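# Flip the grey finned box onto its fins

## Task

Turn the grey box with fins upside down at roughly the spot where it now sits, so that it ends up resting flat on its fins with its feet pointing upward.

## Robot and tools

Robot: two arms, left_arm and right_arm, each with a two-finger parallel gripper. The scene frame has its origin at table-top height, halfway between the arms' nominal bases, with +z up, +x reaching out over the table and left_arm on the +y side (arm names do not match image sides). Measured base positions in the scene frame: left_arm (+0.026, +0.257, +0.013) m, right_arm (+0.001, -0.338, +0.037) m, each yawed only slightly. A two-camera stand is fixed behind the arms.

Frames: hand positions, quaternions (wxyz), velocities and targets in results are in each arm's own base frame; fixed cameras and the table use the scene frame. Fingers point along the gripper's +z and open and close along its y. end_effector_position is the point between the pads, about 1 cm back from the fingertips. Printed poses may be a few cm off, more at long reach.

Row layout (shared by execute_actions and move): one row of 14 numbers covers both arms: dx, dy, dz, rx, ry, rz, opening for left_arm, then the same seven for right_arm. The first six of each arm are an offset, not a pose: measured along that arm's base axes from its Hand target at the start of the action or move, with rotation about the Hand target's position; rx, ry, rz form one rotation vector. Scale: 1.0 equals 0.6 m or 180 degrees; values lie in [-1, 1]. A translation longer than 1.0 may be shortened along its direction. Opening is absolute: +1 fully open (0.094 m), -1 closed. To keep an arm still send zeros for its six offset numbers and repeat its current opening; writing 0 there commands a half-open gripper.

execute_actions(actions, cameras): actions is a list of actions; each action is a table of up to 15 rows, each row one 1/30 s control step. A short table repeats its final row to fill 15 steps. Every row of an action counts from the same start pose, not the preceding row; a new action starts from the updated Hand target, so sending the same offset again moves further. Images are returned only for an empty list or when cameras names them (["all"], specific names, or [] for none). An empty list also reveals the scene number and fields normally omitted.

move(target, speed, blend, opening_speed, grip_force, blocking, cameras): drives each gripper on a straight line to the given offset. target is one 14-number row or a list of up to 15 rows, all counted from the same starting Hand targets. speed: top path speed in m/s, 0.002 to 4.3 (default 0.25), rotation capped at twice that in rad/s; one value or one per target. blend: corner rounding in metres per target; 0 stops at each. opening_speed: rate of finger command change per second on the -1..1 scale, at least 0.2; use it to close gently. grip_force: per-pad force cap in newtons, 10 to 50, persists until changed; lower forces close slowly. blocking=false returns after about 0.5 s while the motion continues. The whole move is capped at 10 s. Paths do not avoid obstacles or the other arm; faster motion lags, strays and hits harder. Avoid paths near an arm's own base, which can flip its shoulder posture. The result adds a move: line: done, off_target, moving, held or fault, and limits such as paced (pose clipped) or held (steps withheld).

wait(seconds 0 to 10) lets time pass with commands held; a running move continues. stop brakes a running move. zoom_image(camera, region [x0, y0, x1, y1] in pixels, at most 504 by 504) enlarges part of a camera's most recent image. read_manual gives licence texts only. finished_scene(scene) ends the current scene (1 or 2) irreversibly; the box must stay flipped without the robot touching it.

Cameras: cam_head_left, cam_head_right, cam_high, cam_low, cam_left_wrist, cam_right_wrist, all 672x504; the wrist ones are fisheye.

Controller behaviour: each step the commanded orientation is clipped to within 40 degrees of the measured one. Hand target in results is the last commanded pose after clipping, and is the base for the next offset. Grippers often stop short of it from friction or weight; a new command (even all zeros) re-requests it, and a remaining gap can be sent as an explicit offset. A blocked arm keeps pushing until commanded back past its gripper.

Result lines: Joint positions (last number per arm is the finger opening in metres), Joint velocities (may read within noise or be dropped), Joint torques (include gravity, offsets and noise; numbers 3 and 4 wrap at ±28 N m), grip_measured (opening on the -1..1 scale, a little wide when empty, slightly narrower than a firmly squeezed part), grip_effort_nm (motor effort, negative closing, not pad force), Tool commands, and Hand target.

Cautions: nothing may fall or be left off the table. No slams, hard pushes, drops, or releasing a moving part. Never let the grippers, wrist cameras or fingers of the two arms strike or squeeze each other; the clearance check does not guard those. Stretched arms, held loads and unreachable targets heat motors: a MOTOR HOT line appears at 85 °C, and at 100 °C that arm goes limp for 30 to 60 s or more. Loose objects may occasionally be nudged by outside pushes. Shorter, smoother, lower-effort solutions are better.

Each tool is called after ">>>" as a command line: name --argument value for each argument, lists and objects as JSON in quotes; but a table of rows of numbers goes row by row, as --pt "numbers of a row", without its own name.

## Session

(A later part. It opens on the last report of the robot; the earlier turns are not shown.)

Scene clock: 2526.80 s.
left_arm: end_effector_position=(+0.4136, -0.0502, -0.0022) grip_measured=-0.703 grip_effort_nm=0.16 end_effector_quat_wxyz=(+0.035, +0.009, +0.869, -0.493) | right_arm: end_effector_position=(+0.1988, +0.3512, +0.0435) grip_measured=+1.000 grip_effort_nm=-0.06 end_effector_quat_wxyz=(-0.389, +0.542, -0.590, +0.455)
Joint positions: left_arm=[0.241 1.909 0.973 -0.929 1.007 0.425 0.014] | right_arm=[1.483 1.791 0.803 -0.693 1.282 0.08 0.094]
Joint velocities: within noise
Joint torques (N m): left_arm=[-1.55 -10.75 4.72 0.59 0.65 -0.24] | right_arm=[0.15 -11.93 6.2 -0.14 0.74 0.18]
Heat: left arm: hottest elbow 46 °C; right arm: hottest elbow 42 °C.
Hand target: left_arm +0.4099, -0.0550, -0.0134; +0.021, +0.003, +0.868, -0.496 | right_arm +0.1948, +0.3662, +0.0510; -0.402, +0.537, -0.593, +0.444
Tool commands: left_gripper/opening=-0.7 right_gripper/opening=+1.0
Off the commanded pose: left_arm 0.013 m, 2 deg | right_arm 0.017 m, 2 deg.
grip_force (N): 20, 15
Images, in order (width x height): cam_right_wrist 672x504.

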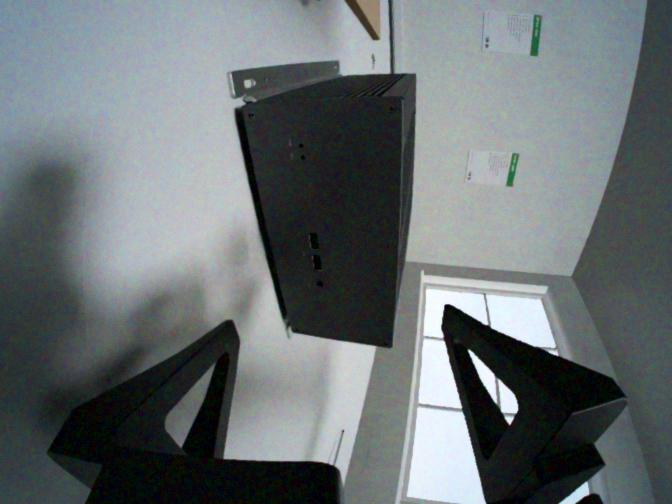

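>>> move --pt "0 0 0.03 0 0 0 -0.7 0.085 -0.0137 -0.0498 -0.033 0 0.022 1.0" --speed 0.08 --cameras '["cam_right_wrist"]'

Scene clock: 2603.87 s.
left_arm: end_effector_position=(+0.4102, -0.0511, -0.0010) grip_measured=-0.703 grip_effort_nm=0.16 end_effector_quat_wxyz=(+0.025, +0.003, +0.868, -0.496) | right_arm: end_effector_position=(+0.2404, +0.3606, +0.0215) grip_measured=+1.000 grip_effort_nm=-0.06 end_effector_quat_wxyz=(-0.391, +0.580, -0.547, +0.459)
Joint positions: left_arm=[0.241 1.909 0.973 -0.952 1.007 0.425 0.014] | right_arm=[1.376 1.819 0.687 0.029 1.261 -0.597 0.094]
Joint torques (N m): left_arm=[-1.55 -13.86 5 -0.27 0.66 -0.24] | right_arm=[-2.08 -11.11 3.67 1.72 0.46 -0.05]
Heat: left arm: hottest elbow 44 °C; right arm: hottest elbow 42 °C.
Hand target: left_arm +0.4099, -0.0549, +0.0046; +0.021, +0.003, +0.868, -0.496 | right_arm +0.2458, +0.3581, +0.0212; -0.389, +0.578, -0.551, +0.460
Off the commanded pose: left_arm 0.007 m, 0 deg | right_arm 0.006 m, 1 deg.
grip_force (N): 20, 15
move: done
Images, in order (width x height): cam_right_wrist 672x504.

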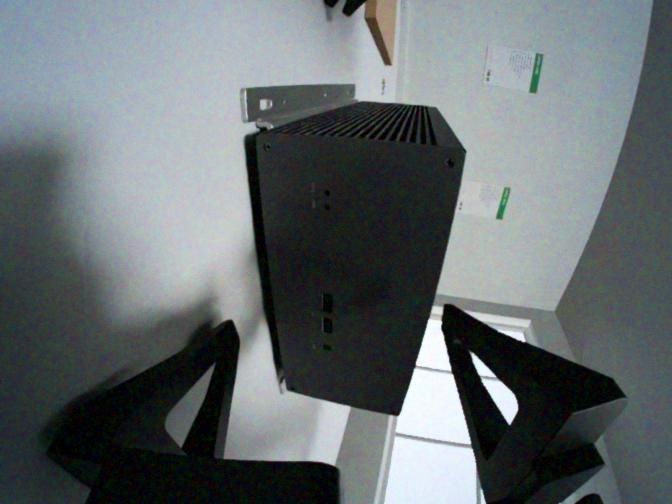

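>>> move --pt "0 0 0 0 0 0 -0.7 0.0 -0.01 -0.006 0.017 0 0 1.0" --pt "0 0 0 0 0 0 -0.7 0.078 -0.01 -0.006 0.017 0 0 1.0" --speed 0.04 --cameras '["cam_right_wrist"]'

Scene clock: 2616.17 s.
left_arm: end_effector_position=(+0.4102, -0.0511, -0.0010) grip_measured=-0.703 grip_effort_nm=0.16 end_effector_quat_wxyz=(+0.025, +0.003, +0.868, -0.496) | right_arm: end_effector_position=(+0.2851, +0.3562, +0.0211) grip_measured=+1.000 grip_effort_nm=-0.06 end_effector_quat_wxyz=(-0.408, +0.571, -0.559, +0.441)
Joint positions: left_arm=[0.241 1.909 0.973 -0.952 1.007 0.425 0.014] | right_arm=[1.256 1.839 0.645 0.398 1.173 -0.864 0.094]
Joint torques (N m): left_arm=[-1.61 -13.86 5.03 -0.27 0.66 -0.24] | right_arm=[-2.73 -9.82 3.73 2.3 0.33 -0.02]
Heat: left arm: hottest elbow 43 °C; right arm: hottest elbow 40 °C.
Hand target: left_arm +0.4099, -0.0549, +0.0046; +0.021, +0.003, +0.868, -0.496 | right_arm +0.2926, +0.3520, +0.0176; -0.404, +0.567, -0.563, +0.446
Off the commanded pose: left_arm 0.007 m, 0 deg | right_arm 0.009 m, 1 deg.
grip_force (N): 20, 15
move: done
Images, in order (width x height): cam_right_wrist 672x504.

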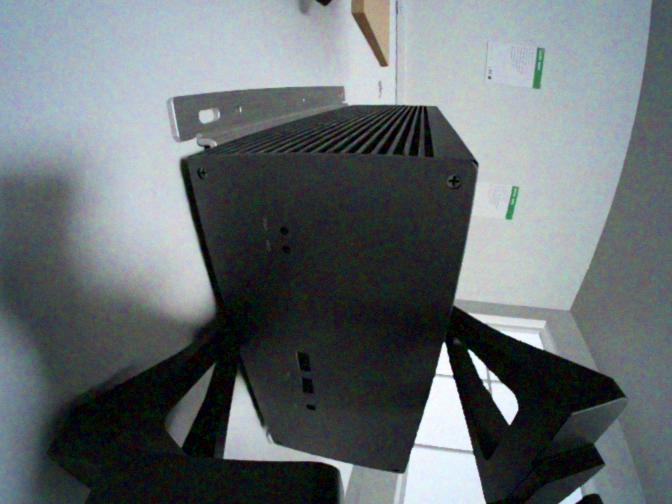

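>>> move --pt "0 0 0 0 0 0 -0.7 -0.025 0.0 -0.012 0 0 0 1.0" --pt "0 0 0 0 0 0 -0.7 0.012 0 -0.012 0 0 0 1.0" --speed 0.03 --cameras '["cam_right_wrist"]'

Scene clock: 2626.47 s.
left_arm: end_effector_position=(+0.4102, -0.0511, -0.0010) grip_measured=-0.703 grip_effort_nm=0.16 end_effector_quat_wxyz=(+0.025, +0.003, +0.868, -0.496) | right_arm: end_effector_position=(+0.2848, +0.3543, +0.0189) grip_measured=+1.000 grip_effort_nm=-0.06 end_effector_quat_wxyz=(-0.415, +0.565, -0.560, +0.442)
Joint positions: left_arm=[0.241 1.909 0.973 -0.952 1.007 0.425 0.014] | right_arm=[1.257 1.853 0.634 0.45 1.179 -0.877 0.094]
Joint torques (N m): left_arm=[-1.49 -13.92 5.01 -0.29 0.66 -0.24] | right_arm=[-3.84 -9.64 4.67 2.22 -0.43 -0.13]
Heat: left arm: hottest elbow 43 °C; right arm: hottest elbow 40 °C.
Hand target: left_arm +0.4099, -0.0549, +0.0046; +0.021, +0.003, +0.868, -0.496 | right_arm +0.2998, +0.3519, +0.0103; -0.404, +0.567, -0.563, +0.446
Off the commanded pose: left_arm 0.007 m, 0 deg | right_arm 0.017 m, 1 deg.
grip_force (N): 20, 15
move: off_target (right_arm)
Images, in order (width x height): cam_right_wrist 672x504.

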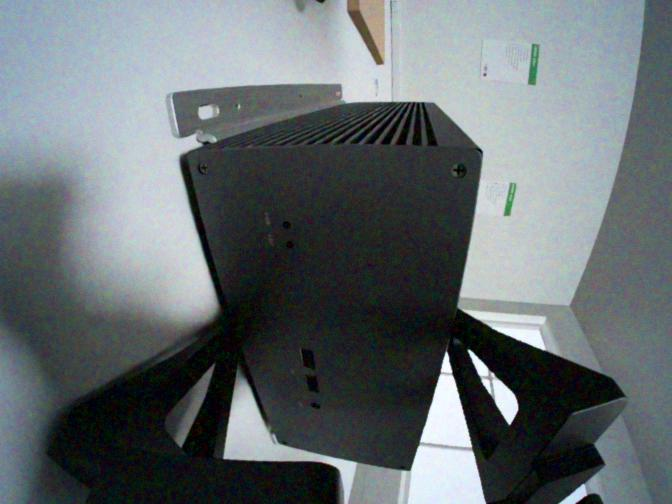

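>>> move --target '[0,0,0,0,0,0,-0.7, 0,0,0,0,0,0,0.84]' --grip_force '[20, 18]' --opening_speed 0.2

>>> move --target '[0,0,0,0,0,0,-0.7, 0,0.01,0.1,0,0,0,0.84]' --speed 0.05 --cameras '["cam_right_wrist"]'

Scene clock: 2641.93 s.
left_arm: end_effector_position=(+0.4102, -0.0511, -0.0010) grip_measured=-0.703 grip_effort_nm=0.16 end_effector_quat_wxyz=(+0.025, +0.003, +0.868, -0.496) | right_arm: end_effector_position=(+0.2852, +0.3547, +0.0189) grip_measured=+0.973 grip_effort_nm=-0.45 end_effector_quat_wxyz=(-0.416, +0.566, -0.560, +0.441)
Joint positions: left_arm=[0.241 1.909 0.973 -0.952 1.007 0.425 0.014] | right_arm=[1.255 1.853 0.634 0.453 1.176 -0.879 0.093]
Joint torques (N m): left_arm=[-1.55 -13.8 5 -0.28 0.66 -0.24] | right_arm=[-4.07 -9.11 4.67 2.11 -0.37 -0.19]
Heat: left arm: hottest elbow 43 °C; right arm: hottest elbow 39 °C.
Hand target: left_arm +0.4099, -0.0549, +0.0046; +0.021, +0.003, +0.868, -0.496 | right_arm +0.2997, +0.3520, +0.0103; -0.404, +0.567, -0.563, +0.446
Off the commanded pose: left_arm 0.007 m, 0 deg | right_arm 0.017 m, 1 deg.
grip_force (N): 20, 18
move: off_target (right_arm)

Scene clock: 2643.77 s.
left_arm: end_effector_position=(+0.4102, -0.0511, -0.0010) grip_measured=-0.703 grip_effort_nm=0.16 end_effector_quat_wxyz=(+0.025, +0.003, +0.868, -0.496) | right_arm: end_effector_position=(+0.2853, +0.3506, +0.0527) grip_measured=+0.842 grip_effort_nm=-0.10 end_effector_quat_wxyz=(-0.395, +0.586, -0.551, +0.444)
Joint positions: left_arm=[0.241 1.909 0.973 -0.952 1.007 0.425 0.014] | right_arm=[1.249 1.718 0.635 0.269 1.153 -0.892 0.087]
Joint torques (N m): left_arm=[-1.61 -13.8 5.04 -0.29 0.67 -0.25] | right_arm=[-2.67 -11.99 7.06 1.39 0.82 -0.02]
Heat: left arm: hottest elbow 43 °C; right arm: hottest elbow 39 °C.
Hand target: left_arm +0.4099, -0.0549, +0.0046; +0.021, +0.003, +0.868, -0.496 | right_arm +0.2999, +0.3580, +0.0704; -0.404, +0.567, -0.563, +0.446
Off the commanded pose: left_arm 0.007 m, 0 deg | right_arm 0.024 m, 3 deg.
grip_force (N): 20, 18
move: off_target (right_arm)
Images, in order (width x height): cam_right_wrist 672x504.

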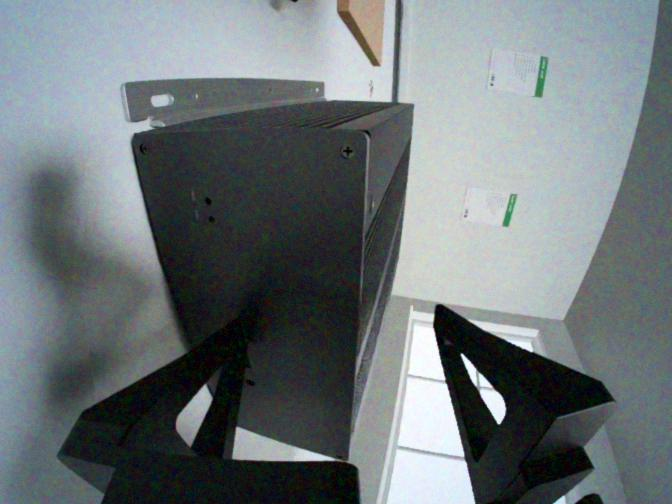

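>>> move --pt "0 0 0 0 0 0 -0.7 0 0 0 0 0 0 1.0" --pt "0 0 0 0 0 0 -0.7 -0.075 -0.005 0 0 0 0 1.0" --pt "0 0 0 0 0 0 -0.7 -0.075 -0.01 -0.105 0 0 0 1.0" --speed 0.06 --cameras '["cam_right_wrist"]'

Scene clock: 2669.33 s.
left_arm: end_effector_position=(+0.4102, -0.0511, -0.0010) grip_measured=-0.703 grip_effort_nm=0.16 end_effector_quat_wxyz=(+0.025, +0.003, +0.868, -0.496) | right_arm: end_effector_position=(+0.2582, +0.3461, +0.0142) grip_measured=+0.999 grip_effort_nm=0.06 end_effector_quat_wxyz=(-0.403, +0.561, -0.567, +0.448)
Joint positions: left_arm=[0.241 1.909 0.973 -0.952 1.007 0.425 0.014] | right_arm=[1.321 1.834 0.638 0.217 1.236 -0.667 0.094]
Joint torques (N m): left_arm=[-1.49 -13.74 5.03 -0.34 0.66 -0.23] | right_arm=[0.21 -9.11 3.96 1.78 0.36 0.07]
Heat: left arm: hottest elbow 43 °C; right arm: hottest elbow 41 °C.
Hand target: left_arm +0.4099, -0.0549, +0.0046; +0.021, +0.003, +0.868, -0.496 | right_arm +0.2548, +0.3519, +0.0073; -0.404, +0.567, -0.563, +0.446
Off the commanded pose: left_arm 0.007 m, 0 deg | right_arm 0.010 m, 1 deg.
grip_force (N): 20, 18
move: done
Images, in order (width x height): cam_right_wrist 672x504.

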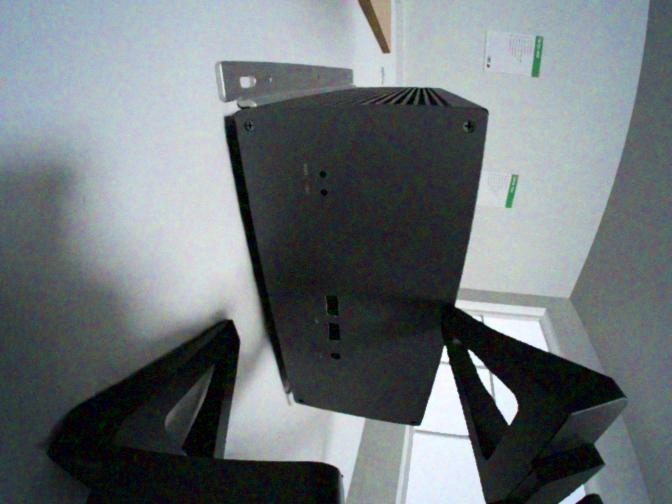

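>>> move --pt "0 0 0 0 0 0 -0.7 0.078 0.0 0 0 0 0 1.0" --speed 0.03 --cameras '["cam_right_wrist"]'

Scene clock: 2679.87 s.
left_arm: end_effector_position=(+0.4102, -0.0511, -0.0010) grip_measured=-0.703 grip_effort_nm=0.16 end_effector_quat_wxyz=(+0.025, +0.003, +0.868, -0.496) | right_arm: end_effector_position=(+0.2806, +0.3628, +0.0142) grip_measured=+0.999 grip_effort_nm=0.07 end_effector_quat_wxyz=(-0.420, +0.575, -0.553, +0.432)
Joint positions: left_arm=[0.241 1.909 0.973 -0.952 1.007 0.425 0.014] | right_arm=[1.269 1.868 0.638 0.473 1.16 -0.892 0.094]
Joint torques (N m): left_arm=[-1.55 -13.74 5.01 -0.29 0.66 -0.24] | right_arm=[-4.66 -8.94 4.27 2.11 0.23 -0.13]
Heat: left arm: hottest elbow 43 °C; right arm: hottest elbow 40 °C.
Hand target: left_arm +0.4099, -0.0549, +0.0046; +0.021, +0.003, +0.868, -0.496 | right_arm +0.3016, +0.3520, +0.0073; -0.404, +0.567, -0.563, +0.446
Off the commanded pose: left_arm 0.007 m, 0 deg | right_arm 0.025 m, 3 deg.
grip_force (N): 20, 18
move: off_target (right_arm)
Images, in order (width x height): cam_right_wrist 672x504.

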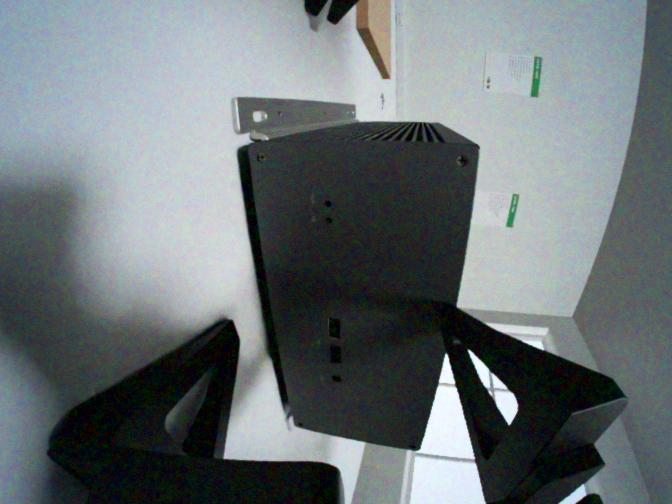

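>>> move --pt "0 0 0 0 0 0 -0.7 -0.06 0.0 0 0 0 0 1.0" --pt "0 0 0 0 0 0 -0.7 -0.06 -0.008 0.012 -0.0006 -0.007 0 1.0" --speed 0.05

Scene clock: 2714.13 s.
left_arm: end_effector_position=(+0.4102, -0.0511, -0.0010) grip_measured=-0.703 grip_effort_nm=0.16 end_effector_quat_wxyz=(+0.025, +0.003, +0.868, -0.496) | right_arm: end_effector_position=(+0.2716, +0.3464, +0.0153) grip_measured=+0.999 grip_effort_nm=0.06 end_effector_quat_wxyz=(-0.411, +0.553, -0.568, +0.451)
Joint positions: left_arm=[0.241 1.909 0.973 -0.952 1.007 0.425 0.014] | right_arm=[1.289 1.853 0.634 0.342 1.232 -0.756 0.094]
Joint torques (N m): left_arm=[-1.67 -13.74 5.01 -0.28 0.67 -0.25] | right_arm=[0.26 -11.52 2.54 1.61 0.53 -0.19]
Heat: left arm: hottest elbow 42 °C; right arm: hottest elbow 38 °C.
Hand target: left_arm +0.4099, -0.0549, +0.0046; +0.021, +0.003, +0.868, -0.496 | right_arm +0.2656, +0.3471, +0.0145; -0.410, +0.562, -0.558, +0.452
Off the commanded pose: left_arm 0.007 m, 0 deg | right_arm 0.006 m, 2 deg.
grip_force (N): 20, 18
move: done

>>> move --pt "0 0 0 0 0 0 -0.7 0 0.0 0.006 0 0 0 1.0" --speed 0.03

Scene clock: 2721.00 s.
left_arm: end_effector_position=(+0.4102, -0.0511, -0.0010) grip_measured=-0.703 grip_effort_nm=0.16 end_effector_quat_wxyz=(+0.025, +0.003, +0.868, -0.496) | right_arm: end_effector_position=(+0.2711, +0.3444, +0.0159) grip_measured=+0.999 grip_effort_nm=0.06 end_effector_quat_wxyz=(-0.409, +0.555, -0.565, +0.453)
Joint positions: left_arm=[0.241 1.909 0.973 -0.952 1.007 0.425 0.014] | right_arm=[1.289 1.848 0.628 0.343 1.232 -0.765 0.094]
Joint torques (N m): left_arm=[-1.67 -13.8 5.04 -0.28 0.65 -0.25] | right_arm=[1.03 -11.52 2.92 1.48 0.49 -0.03]
Heat: left arm: hottest elbow 42 °C; right arm: hottest elbow 38 °C.
Hand target: left_arm +0.4099, -0.0549, +0.0046; +0.021, +0.003, +0.868, -0.496 | right_arm +0.2656, +0.3473, +0.0182; -0.410, +0.562, -0.558, +0.452
Off the commanded pose: left_arm 0.007 m, 0 deg | right_arm 0.007 m, 1 deg.
grip_force (N): 20, 18
move: done

>>> move --pt "0 0 0 0 0 0 -0.7 0 0.0 0.004 0 0 0 1.0" --pt "0 0 0 0 0 0 -0.7 0.04 0.004 0.004 0 0 0 1.0" --speed 0.03 --cameras '["cam_right_wrist"]'

Scene clock: 2727.20 s.
left_arm: end_effector_position=(+0.4102, -0.0511, -0.0010) grip_measured=-0.703 grip_effort_nm=0.16 end_effector_quat_wxyz=(+0.025, +0.003, +0.868, -0.496) | right_arm: end_effector_position=(+0.2838, +0.3490, +0.0218) grip_measured=+0.999 grip_effort_nm=0.06 end_effector_quat_wxyz=(-0.410, +0.566, -0.555, +0.451)
Joint positions: left_arm=[0.241 1.909 0.973 -0.952 1.007 0.425 0.014] | right_arm=[1.257 1.844 0.624 0.446 1.195 -0.89 0.094]
Joint torques (N m): left_arm=[-1.55 -13.8 5 -0.27 0.67 -0.25] | right_arm=[-1.9 -9.76 4.01 2.03 0.27 -0.05]
Heat: left arm: hottest elbow 42 °C; right arm: hottest elbow 38 °C.
Hand target: left_arm +0.4099, -0.0549, +0.0046; +0.021, +0.003, +0.868, -0.496 | right_arm +0.2897, +0.3496, +0.0207; -0.410, +0.562, -0.558, +0.452
Off the commanded pose: left_arm 0.007 m, 0 deg | right_arm 0.006 m, 0 deg.
grip_force (N): 20, 18
move: done
Images, in order (width x height): cam_right_wrist 672x504.

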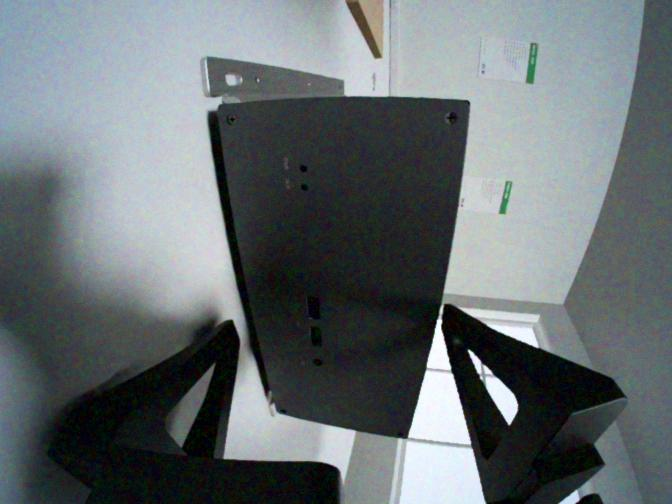

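>>> execute_actions --actions '[]' --cameras '["cam_head_left", "cam_left_wrist"]'

>>> zoom_image --camera "cam_head_left" --region '[230, 200, 430, 400]'

Scene clock: 2732.93 s.
left_arm: end_effector_position=(+0.4102, -0.0511, -0.0010) grip_measured=-0.703 grip_effort_nm=0.16 end_effector_quat_wxyz=(+0.025, +0.003, +0.868, -0.496) | right_arm: end_effector_position=(+0.2838, +0.3490, +0.0218) grip_measured=+0.999 grip_effort_nm=0.06 end_effector_quat_wxyz=(-0.410, +0.566, -0.555, +0.451)
Joint positions: left_arm=[0.241 1.909 0.973 -0.952 1.007 0.425 0.014] | right_arm=[1.257 1.844 0.624 0.446 1.195 -0.891 0.094]
Joint velocities: within noise
Joint torques (N m): left_arm=[-1.61 -13.92 5.01 -0.29 0.66 -0.25] | right_arm=[-2.08 -10.29 4.12 2.35 0.31 -0.08]
Heat: left arm: hottest elbow 42 °C; right arm: hottest elbow 38 °C.
Hand target: left_arm +0.4099, -0.0549, +0.0046; +0.021, +0.003, +0.868, -0.496 | right_arm +0.2897, +0.3496, +0.0207; -0.410, +0.562, -0.558, +0.452
Tool commands: left_gripper/opening=-0.7 right_gripper/opening=+1.0
Off the commanded pose: left_arm 0.007 m, 0 deg | right_arm 0.006 m, 1 deg.
grip_force (N): 20, 18
Images, in order (width x height): cam_head_left 672x504, cam_left_wrist 672x504.

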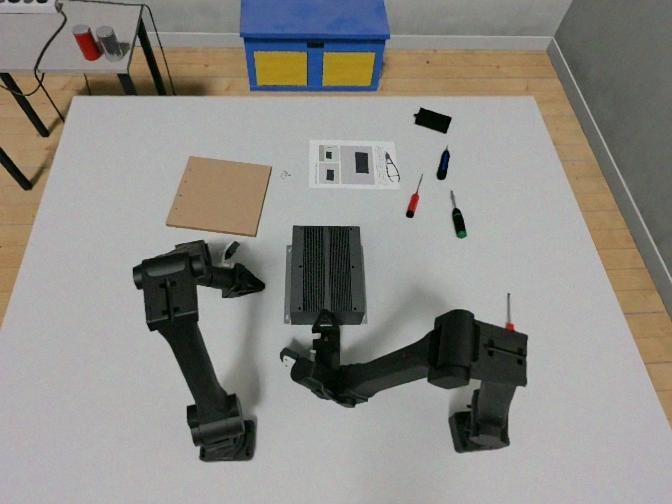

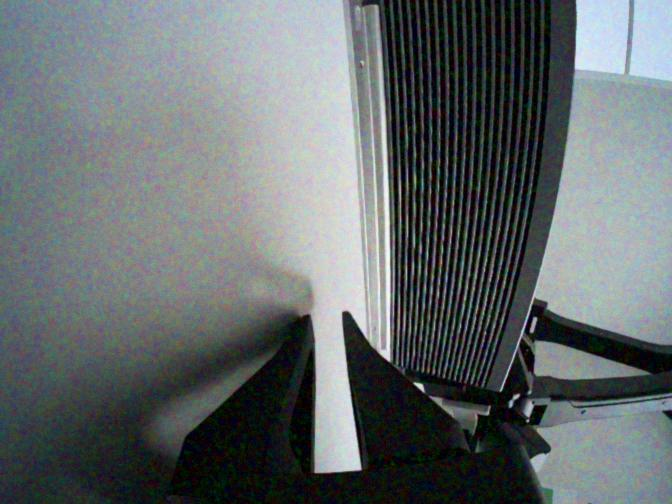

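Scaled by 2.520.

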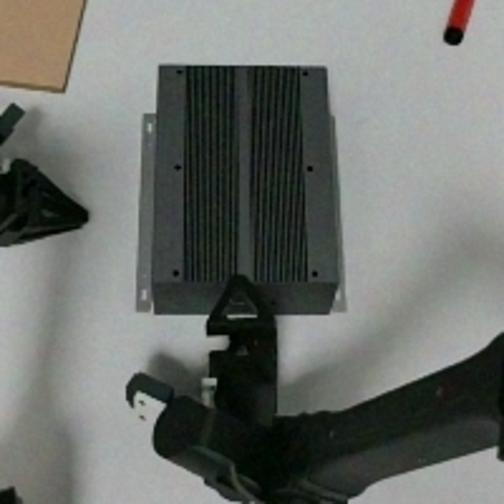

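>>> move --pt "0 0 0 0 0 0 -0.7 -0.05 0.0 0 0 0 0 1.0" --pt "0 0 0 0 0 0 -0.7 -0.05 0.0 -0.009 0 0 0 1.0" --pt "0 0 0 0 0 0 -0.7 0.0 0.0 -0.009 0 0 0 1.0" --speed 0.04 --cameras '["cam_right_wrist"]'

Scene clock: 2779.73 s.
left_arm: end_effector_position=(+0.4102, -0.0511, -0.0010) grip_measured=-0.703 grip_effort_nm=0.16 end_effector_quat_wxyz=(+0.025, +0.003, +0.868, -0.496) | right_arm: end_effector_position=(+0.2808, +0.3503, +0.0164) grip_measured=+0.999 grip_effort_nm=0.06 end_effector_quat_wxyz=(-0.412, +0.567, -0.554, +0.450)
Joint positions: left_arm=[0.241 1.909 0.973 -0.952 1.007 0.425 0.014] | right_arm=[1.265 1.861 0.624 0.459 1.197 -0.884 0.094]
Joint torques (N m): left_arm=[-1.49 -13.86 5.01 -0.31 0.66 -0.26] | right_arm=[-2.37 -10.17 4.05 2.32 0.23 -0.06]
Heat: left arm: hottest elbow 42 °C; right arm: hottest elbow 38 °C.
Hand target: left_arm +0.4099, -0.0549, +0.0046; +0.021, +0.003, +0.868, -0.496 | right_arm +0.2896, +0.3497, +0.0152; -0.410, +0.562, -0.558, +0.452
Off the commanded pose: left_arm 0.007 m, 0 deg | right_arm 0.009 m, 1 deg.
grip_force (N): 20, 18
move: done
Images, in order (width x height): cam_right_wrist 672x504.

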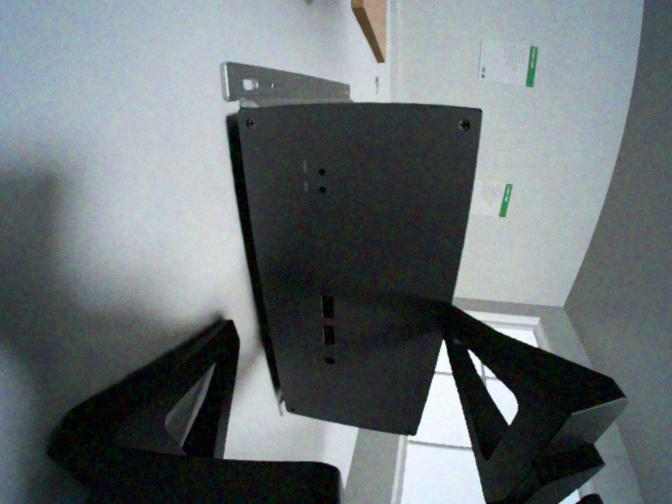

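>>> move --pt "0 0 0 0 0 0 -0.7 -0.05 0.0 0.0 0 0 0 1.0" --pt "0 0 0 0 0 0 -0.7 -0.05 0.0 0.009 0.006 0 -0.022 1.0" --speed 0.04 --cameras '["cam_right_wrist"]'

Scene clock: 3053.83 s.
left_arm: end_effector_position=(+0.4102, -0.0511, -0.0010) grip_measured=-0.703 grip_effort_nm=0.16 end_effector_quat_wxyz=(+0.025, +0.003, +0.868, -0.496) | right_arm: end_effector_position=(+0.2626, +0.3375, +0.0156) grip_measured=+0.999 grip_effort_nm=0.06 end_effector_quat_wxyz=(-0.391, +0.540, -0.581, +0.468)
Joint positions: left_arm=[0.241 1.909 0.973 -0.952 1.007 0.425 0.014] | right_arm=[1.311 1.839 0.673 0.06 1.279 -0.535 0.094]
Joint torques (N m): left_arm=[-1.49 -13.86 5 -0.28 0.65 -0.24] | right_arm=[-0.03 -10.99 5.05 0.76 0.56 0.13]
Heat: left arm: hottest shoulder 41 °C; right arm: hottest elbow 36 °C.
Hand target: left_arm +0.4099, -0.0549, +0.0046; +0.021, +0.003, +0.868, -0.496 | right_arm +0.2596, +0.3495, +0.0206; -0.399, +0.539, -0.581, +0.461
Off the commanded pose: left_arm 0.007 m, 0 deg | right_arm 0.013 m, 1 deg.
grip_force (N): 20, 18
move: off_target (right_arm)
Images, in order (width x height): cam_right_wrist 672x504.

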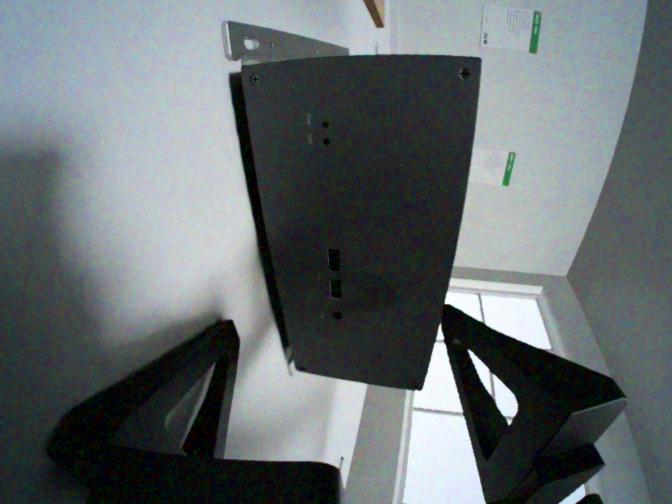

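>>> move --pt "0 0 0 0 0 0 -0.7 0.0 0.017 0.007 0 0 0 1.0" --pt "0 0 0 0 0 0 -0.7 0.06 0.01 0.004 0 0 0 1.0" --speed 0.04 --cameras '["cam_right_wrist"]'

Scene clock: 3074.97 s.
left_arm: end_effector_position=(+0.4102, -0.0511, -0.0010) grip_measured=-0.703 grip_effort_nm=0.16 end_effector_quat_wxyz=(+0.025, +0.003, +0.868, -0.496) | right_arm: end_effector_position=(+0.2902, +0.3575, +0.0263) grip_measured=+0.999 grip_effort_nm=0.06 end_effector_quat_wxyz=(-0.402, +0.540, -0.579, +0.459)
Joint positions: left_arm=[0.241 1.909 0.973 -0.952 1.007 0.425 0.014] | right_arm=[1.255 1.846 0.7 0.256 1.236 -0.739 0.094]
Joint torques (N m): left_arm=[-1.49 -13.8 5.03 -0.29 0.67 -0.24] | right_arm=[-1.32 -10.46 4.11 1.96 0.32 -0.05]
Heat: left arm: hottest shoulder 41 °C; right arm: hottest elbow 37 °C.
Hand target: left_arm +0.4099, -0.0549, +0.0046; +0.021, +0.003, +0.868, -0.496 | right_arm +0.2956, +0.3556, +0.0230; -0.399, +0.539, -0.581, +0.461
Off the commanded pose: left_arm 0.007 m, 0 deg | right_arm 0.007 m, 1 deg.
grip_force (N): 20, 18
move: done
Images, in order (width x height): cam_right_wrist 672x504.

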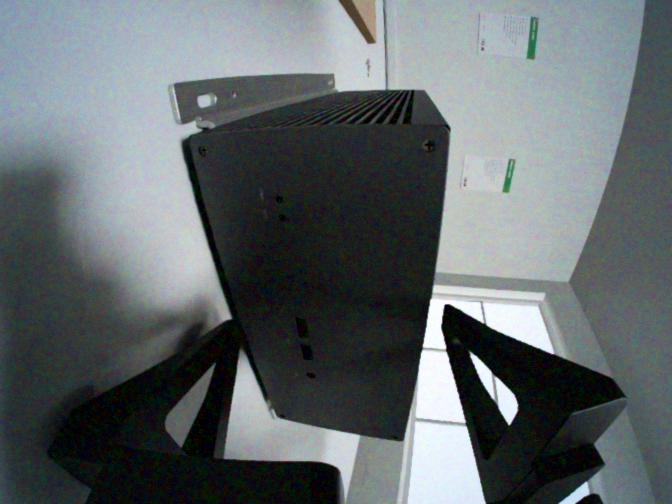

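>>> move --pt "0 0 0 0 0 0 -0.7 0.02 -0.006 0 0 0 0 1.0" --pt "0 0 0 0 0 0 -0.7 0.02 -0.006 -0.012 0 0 0 1.0" --speed 0.03 --cameras '["cam_right_wrist"]'

Scene clock: 3082.73 s.
left_arm: end_effector_position=(+0.4102, -0.0511, -0.0010) grip_measured=-0.703 grip_effort_nm=0.16 end_effector_quat_wxyz=(+0.025, +0.003, +0.868, -0.496) | right_arm: end_effector_position=(+0.3027, +0.3556, +0.0195) grip_measured=+0.999 grip_effort_nm=0.06 end_effector_quat_wxyz=(-0.403, +0.540, -0.580, +0.458)
Joint positions: left_arm=[0.241 1.909 0.973 -0.952 1.007 0.425 0.014] | right_arm=[1.223 1.876 0.695 0.359 1.215 -0.81 0.094]
Joint torques (N m): left_arm=[-1.55 -13.86 5.01 -0.29 0.67 -0.23] | right_arm=[-2.32 -10.99 3.56 2 0.28 -0.07]
Heat: left arm: hottest shoulder 41 °C; right arm: hottest elbow 36 °C.
Hand target: left_arm +0.4099, -0.0549, +0.0046; +0.021, +0.003, +0.868, -0.496 | right_arm +0.3075, +0.3520, +0.0157; -0.399, +0.539, -0.581, +0.461
Off the commanded pose: left_arm 0.007 m, 0 deg | right_arm 0.007 m, 1 deg.
grip_force (N): 20, 18
move: done
Images, in order (width x height): cam_right_wrist 672x504.

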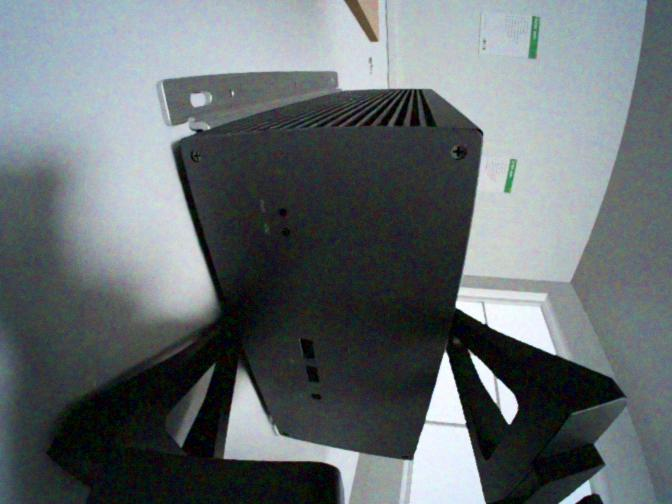

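>>> zoom_image --camera "cam_right_wrist" --region '[170, 260, 300, 400]'

>>> zoom_image --camera "cam_right_wrist" --region '[400, 260, 530, 400]'

Scaled by 3.600 from the camera's 672x504 image, which has a finer 960x720 frame.

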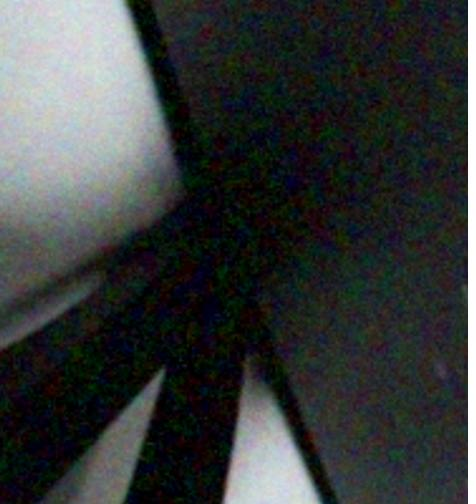

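Scaled by 3.600 from the camera's 672x504 image, which has a finer 960x720 frame.

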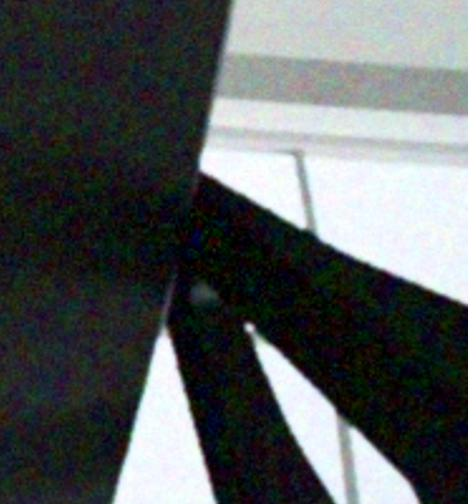

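>>> move --pt "0 0 0 0 0 0 -0.7 0.0 0 -0.006 0 0 0 1.0" --pt "0 0 0 0 0 0 -0.7 0.03 0 -0.006 0 0 0 1.0" --speed 0.03 --cameras '["cam_right_wrist"]'

Scene clock: 3094.70 s.
left_arm: end_effector_position=(+0.4102, -0.0511, -0.0010) grip_measured=-0.703 grip_effort_nm=0.16 end_effector_quat_wxyz=(+0.025, +0.003, +0.868, -0.496) | right_arm: end_effector_position=(+0.3090, +0.3575, +0.0187) grip_measured=+1.000 grip_effort_nm=0.01 end_effector_quat_wxyz=(-0.411, +0.539, -0.577, +0.454)
Joint positions: left_arm=[0.241 1.909 0.973 -0.952 1.007 0.425 0.014] | right_arm=[1.209 1.89 0.69 0.448 1.198 -0.87 0.094]
Joint torques (N m): left_arm=[-1.67 -13.74 5.04 -0.32 0.66 -0.23] | right_arm=[-3.96 -10.05 4.53 2.26 -0.22 -0.2]
Heat: left arm: hottest shoulder 41 °C; right arm: hottest elbow 36 °C.
Hand target: left_arm +0.4099, -0.0549, +0.0046; +0.021, +0.003, +0.868, -0.496 | right_arm +0.3257, +0.3519, +0.0121; -0.399, +0.539, -0.581, +0.461
Off the commanded pose: left_arm 0.007 m, 0 deg | right_arm 0.019 m, 2 deg.
grip_force (N): 20, 18
move: off_target (right_arm)
Images, in order (width x height): cam_right_wrist 672x504.

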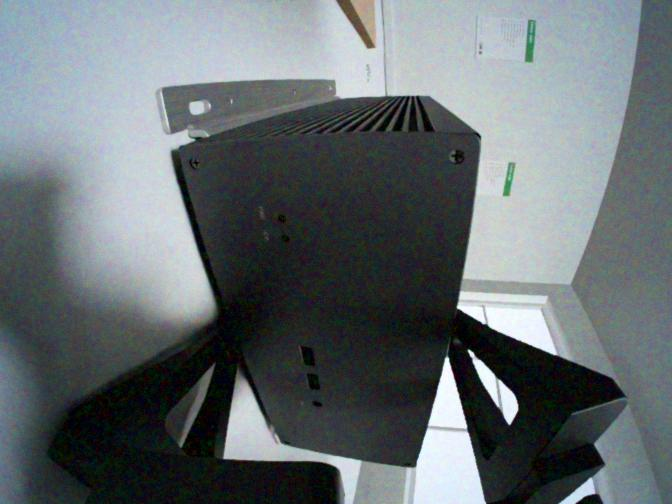

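>>> move --pt "0 0 0 0 0 0 -0.7 -0.03 0 0 0 0 0 1.0" --pt "0 0 0 0 0 0 -0.7 -0.07 0 0.01 0 0 0 1.0" --pt "0 0 0 0 0 0 -0.7 -0.07 0 -0.03 0 0 0 1.0" --speed 0.04

>>> move --target '[0,0,0,0,0,0,-0.7, 0,0,-0.015,0,0,0,1.0]' --speed 0.03

Scene clock: 3116.93 s.
left_arm: end_effector_position=(+0.4102, -0.0511, -0.0010) grip_measured=-0.703 grip_effort_nm=0.16 end_effector_quat_wxyz=(+0.025, +0.003, +0.868, -0.496) | right_arm: end_effector_position=(+0.2919, +0.3514, +0.0175) grip_measured=+1.000 grip_effort_nm=0.00 end_effector_quat_wxyz=(+0.411, -0.518, +0.589, -0.465)
Joint positions: left_arm=[0.241 1.909 0.973 -0.952 1.007 0.425 0.014] | right_arm=[1.251 1.885 0.696 0.302 1.269 -0.704 0.094]
Joint torques (N m): left_arm=[-1.61 -13.86 5.04 -0.29 0.67 -0.23] | right_arm=[0.85 -8 3.38 1.46 -0.43 0.21]
Heat: left arm: hottest shoulder 41 °C; right arm: hottest elbow 36 °C.
Hand target: left_arm +0.4099, -0.0549, +0.0046; +0.021, +0.003, +0.868, -0.496 | right_arm +0.2836, +0.3520, -0.0058; +0.399, -0.539, +0.581, -0.461
Off the commanded pose: left_arm 0.007 m, 0 deg | right_arm 0.025 m, 3 deg.
grip_force (N): 20, 18
move: off_target (right_arm)

Scene clock: 3117.67 s.
left_arm: end_effector_position=(+0.4102, -0.0511, -0.0010) grip_measured=-0.703 grip_effort_nm=0.16 end_effector_quat_wxyz=(+0.025, +0.003, +0.868, -0.496) | right_arm: end_effector_position=(+0.2926, +0.3521, +0.0171) grip_measured=+1.000 grip_effort_nm=-0.02 end_effector_quat_wxyz=(+0.416, -0.510, +0.591, -0.466)
Joint positions: left_arm=[0.241 1.909 0.973 -0.952 1.007 0.425 0.014] | right_arm=[1.251 1.896 0.699 0.324 1.28 -0.702 0.094]
Joint torques (N m): left_arm=[-1.67 -13.74 5.03 -0.28 0.66 -0.25] | right_arm=[0.67 -6.65 3.12 1.43 -0.89 0.22]
Heat: left arm: hottest shoulder 41 °C; right arm: hottest elbow 36 °C.
Hand target: left_arm +0.4099, -0.0549, +0.0046; +0.021, +0.003, +0.868, -0.496 | right_arm +0.2836, +0.3520, -0.0149; +0.399, -0.539, +0.581, -0.461
Off the commanded pose: left_arm 0.007 m, 0 deg | right_arm 0.033 m, 4 deg.
grip_force (N): 20, 18
move: off_target (right_arm)

>>> move --pt "0 0 0 0 0 0 -0.7 0 0 0.03 0 0 0 1.0" --pt "0 0 0 0 0 0 -0.7 -0.05 0 0.03 0 0 0 1.0" --pt "0 0 0 0 0 0 -0.7 -0.05 0 0.0 0 0 0 1.0" --speed 0.04

Scene clock: 3129.70 s.
left_arm: end_effector_position=(+0.4102, -0.0511, -0.0010) grip_measured=-0.703 grip_effort_nm=0.16 end_effector_quat_wxyz=(+0.025, +0.003, +0.868, -0.496) | right_arm: end_effector_position=(+0.2611, +0.3514, +0.0157) grip_measured=+0.999 grip_effort_nm=0.05 end_effector_quat_wxyz=(+0.412, -0.519, +0.586, -0.466)
Joint positions: left_arm=[0.241 1.909 0.973 -0.952 1.007 0.425 0.014] | right_arm=[1.328 1.872 0.706 0.072 1.313 -0.493 0.094]
Joint torques (N m): left_arm=[-1.49 -13.68 5.03 -0.29 0.66 -0.24] | right_arm=[0.56 -6.18 3.62 1.68 -0.53 0.32]
Heat: left arm: hottest shoulder 41 °C; right arm: hottest elbow 36 °C.
Hand target: left_arm +0.4099, -0.0549, +0.0046; +0.021, +0.003, +0.868, -0.496 | right_arm +0.2537, +0.3521, -0.0148; +0.399, -0.539, +0.581, -0.461
Off the commanded pose: left_arm 0.007 m, 0 deg | right_arm 0.032 m, 3 deg.
grip_force (N): 20, 18
move: off_target (right_arm)

>>> move --pt "0 0 0 0 0 0 -0.7 0 0 0.06 -0.001 -0.0133 0 1.0" --pt "0 0 0 0 0 0 -0.7 0.01 0 0.053 -0.001 -0.0133 0 1.0" --speed 0.04

Scene clock: 3163.70 s.
left_arm: end_effector_position=(+0.4102, -0.0511, -0.0010) grip_measured=-0.703 grip_effort_nm=0.16 end_effector_quat_wxyz=(+0.025, +0.003, +0.868, -0.496) | right_arm: end_effector_position=(+0.2595, +0.3517, +0.0192) grip_measured=+0.999 grip_effort_nm=0.05 end_effector_quat_wxyz=(-0.411, +0.527, -0.574, +0.474)
Joint positions: left_arm=[0.241 1.909 0.973 -0.952 1.007 0.425 0.014] | right_arm=[1.332 1.866 0.693 0.121 1.322 -0.561 0.094]
Joint torques (N m): left_arm=[-1.55 -13.74 5.01 -0.28 0.67 -0.23] | right_arm=[-1.14 -11.05 3.52 1.98 0.42 -0.03]
Heat: left arm: hottest shoulder 41 °C; right arm: hottest elbow 35 °C.
Hand target: left_arm +0.4099, -0.0549, +0.0046; +0.021, +0.003, +0.868, -0.496 | right_arm +0.2596, +0.3520, +0.0170; -0.411, +0.530, -0.572, +0.473
Off the commanded pose: left_arm 0.007 m, 0 deg | right_arm 0.002 m, 0 deg.
grip_force (N): 20, 18
move: done

>>> move --pt "0 0 0 0 0 0 -0.7 0.066 0 0.002 0 0 0 1.0" --speed 0.04 --cameras '["cam_right_wrist"]'

Scene clock: 3170.93 s.
left_arm: end_effector_position=(+0.4102, -0.0511, -0.0010) grip_measured=-0.703 grip_effort_nm=0.16 end_effector_quat_wxyz=(+0.025, +0.003, +0.868, -0.496) | right_arm: end_effector_position=(+0.2943, +0.3564, +0.0223) grip_measured=+0.999 grip_effort_nm=0.05 end_effector_quat_wxyz=(-0.415, +0.530, -0.571, +0.470)
Joint positions: left_arm=[0.241 1.909 0.973 -0.952 1.007 0.425 0.014] | right_arm=[1.248 1.89 0.682 0.428 1.261 -0.841 0.094]
Joint torques (N m): left_arm=[-1.55 -13.8 5.01 -0.29 0.66 -0.24] | right_arm=[-2.26 -10.99 3.38 2.09 0.25 -0.06]
Heat: left arm: hottest shoulder 41 °C; right arm: hottest elbow 35 °C.
Hand target: left_arm +0.4099, -0.0549, +0.0046; +0.021, +0.003, +0.868, -0.496 | right_arm +0.2992, +0.3521, +0.0181; -0.411, +0.530, -0.572, +0.473
Off the commanded pose: left_arm 0.007 m, 0 deg | right_arm 0.008 m, 1 deg.
grip_force (N): 20, 18
move: done
Images, in order (width x height): cam_right_wrist 672x504.

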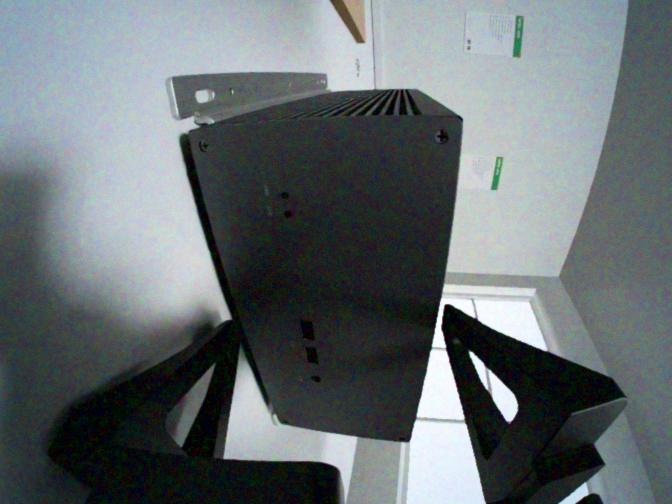

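>>> move --pt "0 0 0 0 0 0 -0.7 0.0 -0.004 -0.0105 0.001 0.009 0 1.0" --speed 0.03

Scene clock: 3204.80 s.
left_arm: end_effector_position=(+0.4102, -0.0511, -0.0010) grip_measured=-0.703 grip_effort_nm=0.16 end_effector_quat_wxyz=(+0.025, +0.003, +0.868, -0.496) | right_arm: end_effector_position=(+0.2949, +0.3562, +0.0183) grip_measured=+0.999 grip_effort_nm=0.04 end_effector_quat_wxyz=(-0.412, +0.536, -0.574, +0.462)
Joint positions: left_arm=[0.241 1.909 0.973 -0.952 1.007 0.425 0.014] | right_arm=[1.244 1.89 0.682 0.41 1.24 -0.824 0.094]
Joint torques (N m): left_arm=[-1.55 -13.63 5.01 -0.28 0.67 -0.24] | right_arm=[-2.14 -11.05 3.43 0.99 0.16 0.18]
Heat: left arm: hottest shoulder 41 °C; right arm: hottest elbow 35 °C.
Hand target: left_arm +0.4099, -0.0549, +0.0046; +0.021, +0.003, +0.868, -0.496 | right_arm +0.2992, +0.3497, +0.0118; -0.403, +0.536, -0.578, +0.465
Off the commanded pose: left_arm 0.007 m, 0 deg | right_arm 0.010 m, 1 deg.
grip_force (N): 20, 18
move: done

>>> move --pt "0 0 0 0 0 0 -0.7 0.0 0 -0.009 0 0.004 0 1.0" --speed 0.03

Scene clock: 3209.40 s.
left_arm: end_effector_position=(+0.4102, -0.0511, -0.0010) grip_measured=-0.703 grip_effort_nm=0.16 end_effector_quat_wxyz=(+0.025, +0.003, +0.868, -0.496) | right_arm: end_effector_position=(+0.2949, +0.3567, +0.0176) grip_measured=+0.999 grip_effort_nm=0.02 end_effector_quat_wxyz=(-0.414, +0.533, -0.578, +0.459)
Joint positions: left_arm=[0.241 1.909 0.973 -0.952 1.007 0.425 0.014] | right_arm=[1.244 1.89 0.686 0.396 1.239 -0.803 0.094]
Joint torques (N m): left_arm=[-1.55 -13.92 5.01 -0.28 0.66 -0.25] | right_arm=[-2.02 -10.87 3.63 0.54 -0.15 0.23]
Heat: left arm: hottest shoulder 41 °C; right arm: hottest elbow 35 °C.
Hand target: left_arm +0.4099, -0.0549, +0.0046; +0.021, +0.003, +0.868, -0.496 | right_arm +0.2992, +0.3496, +0.0064; -0.400, +0.539, -0.581, +0.461
Off the commanded pose: left_arm 0.007 m, 0 deg | right_arm 0.014 m, 2 deg.
grip_force (N): 20, 18
move: off_target (right_arm)

>>> move --pt "0 0 0 0 0 0 -0.7 0.03 0 0 0 0 0 1.0" --speed 0.03 --cameras '["cam_right_wrist"]'

Scene clock: 3218.40 s.
left_arm: end_effector_position=(+0.4102, -0.0511, -0.0010) grip_measured=-0.703 grip_effort_nm=0.16 end_effector_quat_wxyz=(+0.025, +0.003, +0.868, -0.496) | right_arm: end_effector_position=(+0.3048, +0.3574, +0.0183) grip_measured=+0.999 grip_effort_nm=0.01 end_effector_quat_wxyz=(-0.415, +0.536, -0.578, +0.454)
Joint positions: left_arm=[0.241 1.909 0.973 -0.952 1.007 0.425 0.014] | right_arm=[1.22 1.892 0.686 0.449 1.21 -0.854 0.094]
Joint torques (N m): left_arm=[-1.55 -13.86 5.01 -0.29 0.66 -0.24] | right_arm=[-3.78 -9.58 4.14 1.76 -0.2 -0.1]
Heat: left arm: hottest shoulder 41 °C; right arm: hottest elbow 35 °C.
Hand target: left_arm +0.4099, -0.0549, +0.0046; +0.021, +0.003, +0.868, -0.496 | right_arm +0.3172, +0.3496, +0.0064; -0.400, +0.539, -0.581, +0.461
Off the commanded pose: left_arm 0.007 m, 0 deg | right_arm 0.019 m, 2 deg.
grip_force (N): 20, 18
move: off_target (right_arm)
Images, in order (width x height): cam_right_wrist 672x504.

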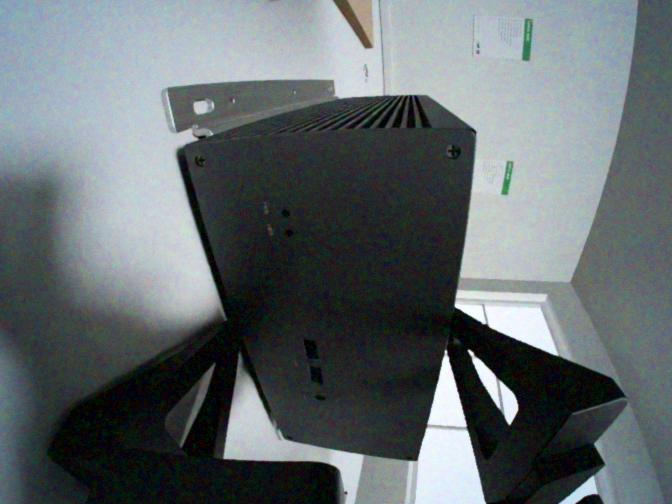

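>>> move --pt "0 0 0 0 0 0 -0.7 0.01 0.006 0.004 -0.001 -0.018 0 1.0" --speed 0.02 --cameras '["cam_right_wrist"]'

Scene clock: 3230.67 s.
left_arm: end_effector_position=(+0.4102, -0.0511, -0.0010) grip_measured=-0.703 grip_effort_nm=0.16 end_effector_quat_wxyz=(+0.025, +0.003, +0.868, -0.496) | right_arm: end_effector_position=(+0.3108, +0.3600, +0.0193) grip_measured=+1.000 grip_effort_nm=0.02 end_effector_quat_wxyz=(-0.428, +0.528, -0.567, +0.465)
Joint positions: left_arm=[0.241 1.909 0.973 -0.952 1.007 0.425 0.014] | right_arm=[1.211 1.932 0.681 0.615 1.226 -0.97 0.094]
Joint torques (N m): left_arm=[-1.55 -13.63 5.03 -0.31 0.67 -0.24] | right_arm=[-3.55 -9.05 4.25 2.43 0.39 -0.17]
Heat: left arm: hottest shoulder 41 °C; right arm: hottest elbow 35 °C.
Hand target: left_arm +0.4099, -0.0549, +0.0046; +0.021, +0.003, +0.868, -0.496 | right_arm +0.3232, +0.3531, +0.0088; -0.415, +0.526, -0.569, +0.477
Off the commanded pose: left_arm 0.007 m, 0 deg | right_arm 0.018 m, 2 deg.
grip_force (N): 20, 18
move: off_target (right_arm)
Images, in order (width x height): cam_right_wrist 672x504.

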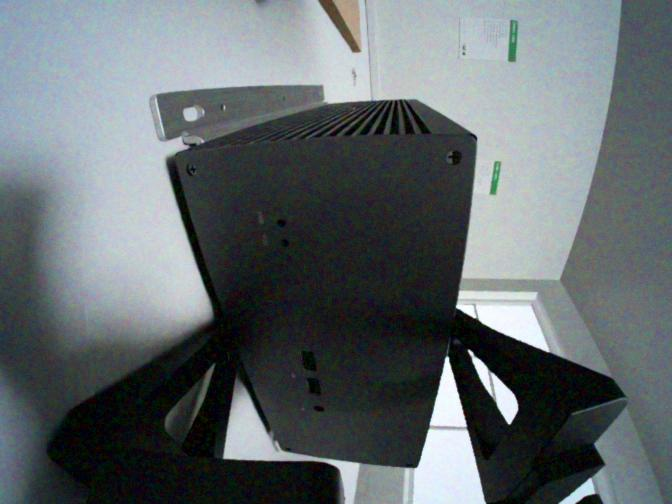

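>>> move --target '[0,0,0,0,0,0,-0.7, 0,0,0,0,0,0,0.88]' --opening_speed 0.2 --cameras '["cam_right_wrist"]'

Scene clock: 3236.67 s.
left_arm: end_effector_position=(+0.4102, -0.0511, -0.0010) grip_measured=-0.703 grip_effort_nm=0.16 end_effector_quat_wxyz=(+0.025, +0.003, +0.868, -0.496) | right_arm: end_effector_position=(+0.3108, +0.3601, +0.0186) grip_measured=+0.963 grip_effort_nm=-0.45 end_effector_quat_wxyz=(-0.428, +0.528, -0.567, +0.465)
Joint positions: left_arm=[0.241 1.909 0.973 -0.952 1.007 0.425 0.014] | right_arm=[1.211 1.934 0.681 0.62 1.226 -0.972 0.092]
Joint torques (N m): left_arm=[-1.49 -13.74 5.04 -0.27 0.66 -0.25] | right_arm=[-3.6 -9 4.1 2.24 0.35 -0.14]
Heat: left arm: hottest shoulder 41 °C; right arm: hottest elbow 35 °C.
Hand target: left_arm +0.4099, -0.0549, +0.0046; +0.021, +0.003, +0.868, -0.496 | right_arm +0.3232, +0.3531, +0.0088; -0.415, +0.526, -0.569, +0.477
Off the commanded pose: left_arm 0.007 m, 0 deg | right_arm 0.017 m, 2 deg.
grip_force (N): 20, 18
move: off_target (right_arm)
Images, in order (width x height): cam_right_wrist 672x504.

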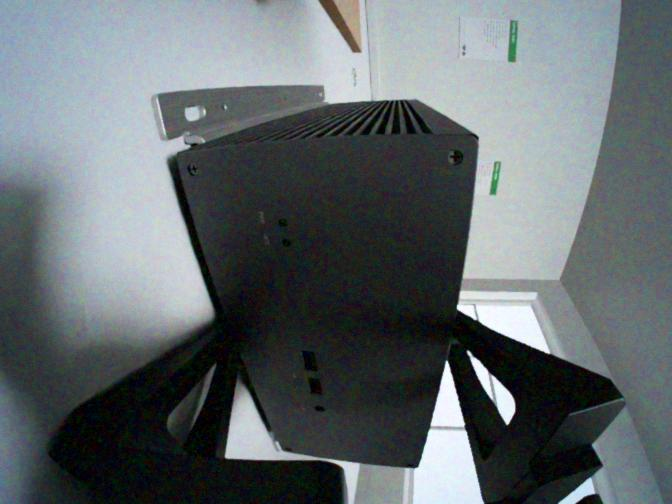

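>>> move --target '[0,0,0,0,0,0,-0.7, 0,0,0.05,0,0,0,0.88]' --speed 0.02 --cameras '["cam_right_wrist"]'

Scene clock: 3244.57 s.
left_arm: end_effector_position=(+0.4102, -0.0511, -0.0010) grip_measured=-0.703 grip_effort_nm=0.16 end_effector_quat_wxyz=(+0.025, +0.003, +0.868, -0.496) | right_arm: end_effector_position=(+0.3122, +0.3559, +0.0203) grip_measured=+0.963 grip_effort_nm=-0.45 end_effector_quat_wxyz=(-0.420, +0.529, -0.570, +0.468)
Joint positions: left_arm=[0.241 1.909 0.973 -0.952 1.007 0.425 0.014] | right_arm=[1.205 1.918 0.681 0.568 1.226 -0.947 0.092]
Joint torques (N m): left_arm=[-1.55 -13.92 4.98 -0.31 0.66 -0.24] | right_arm=[-2.96 -15.79 3.63 1.28 0.39 -0.5]
Heat: left arm: hottest shoulder 41 °C; right arm: hottest elbow 35 °C.
Hand target: left_arm +0.4099, -0.0549, +0.0046; +0.021, +0.003, +0.868, -0.496 | right_arm +0.3232, +0.3531, +0.0388; -0.415, +0.526, -0.569, +0.477
Off the commanded pose: left_arm 0.007 m, 0 deg | right_arm 0.022 m, 1 deg.
grip_force (N): 20, 18
move: off_target (right_arm)
Images, in order (width x height): cam_right_wrist 672x504.

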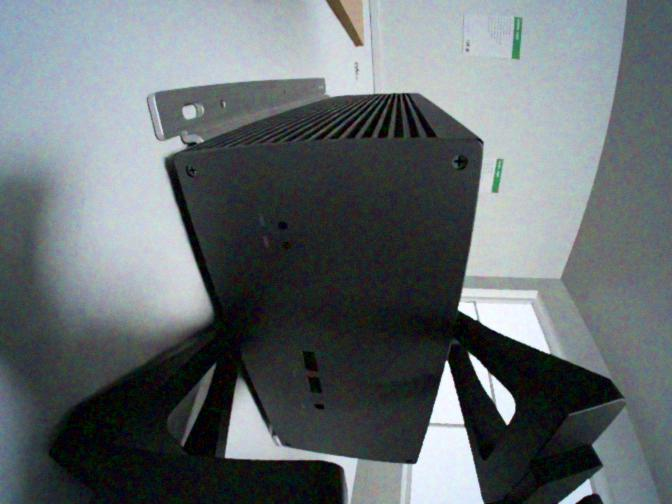

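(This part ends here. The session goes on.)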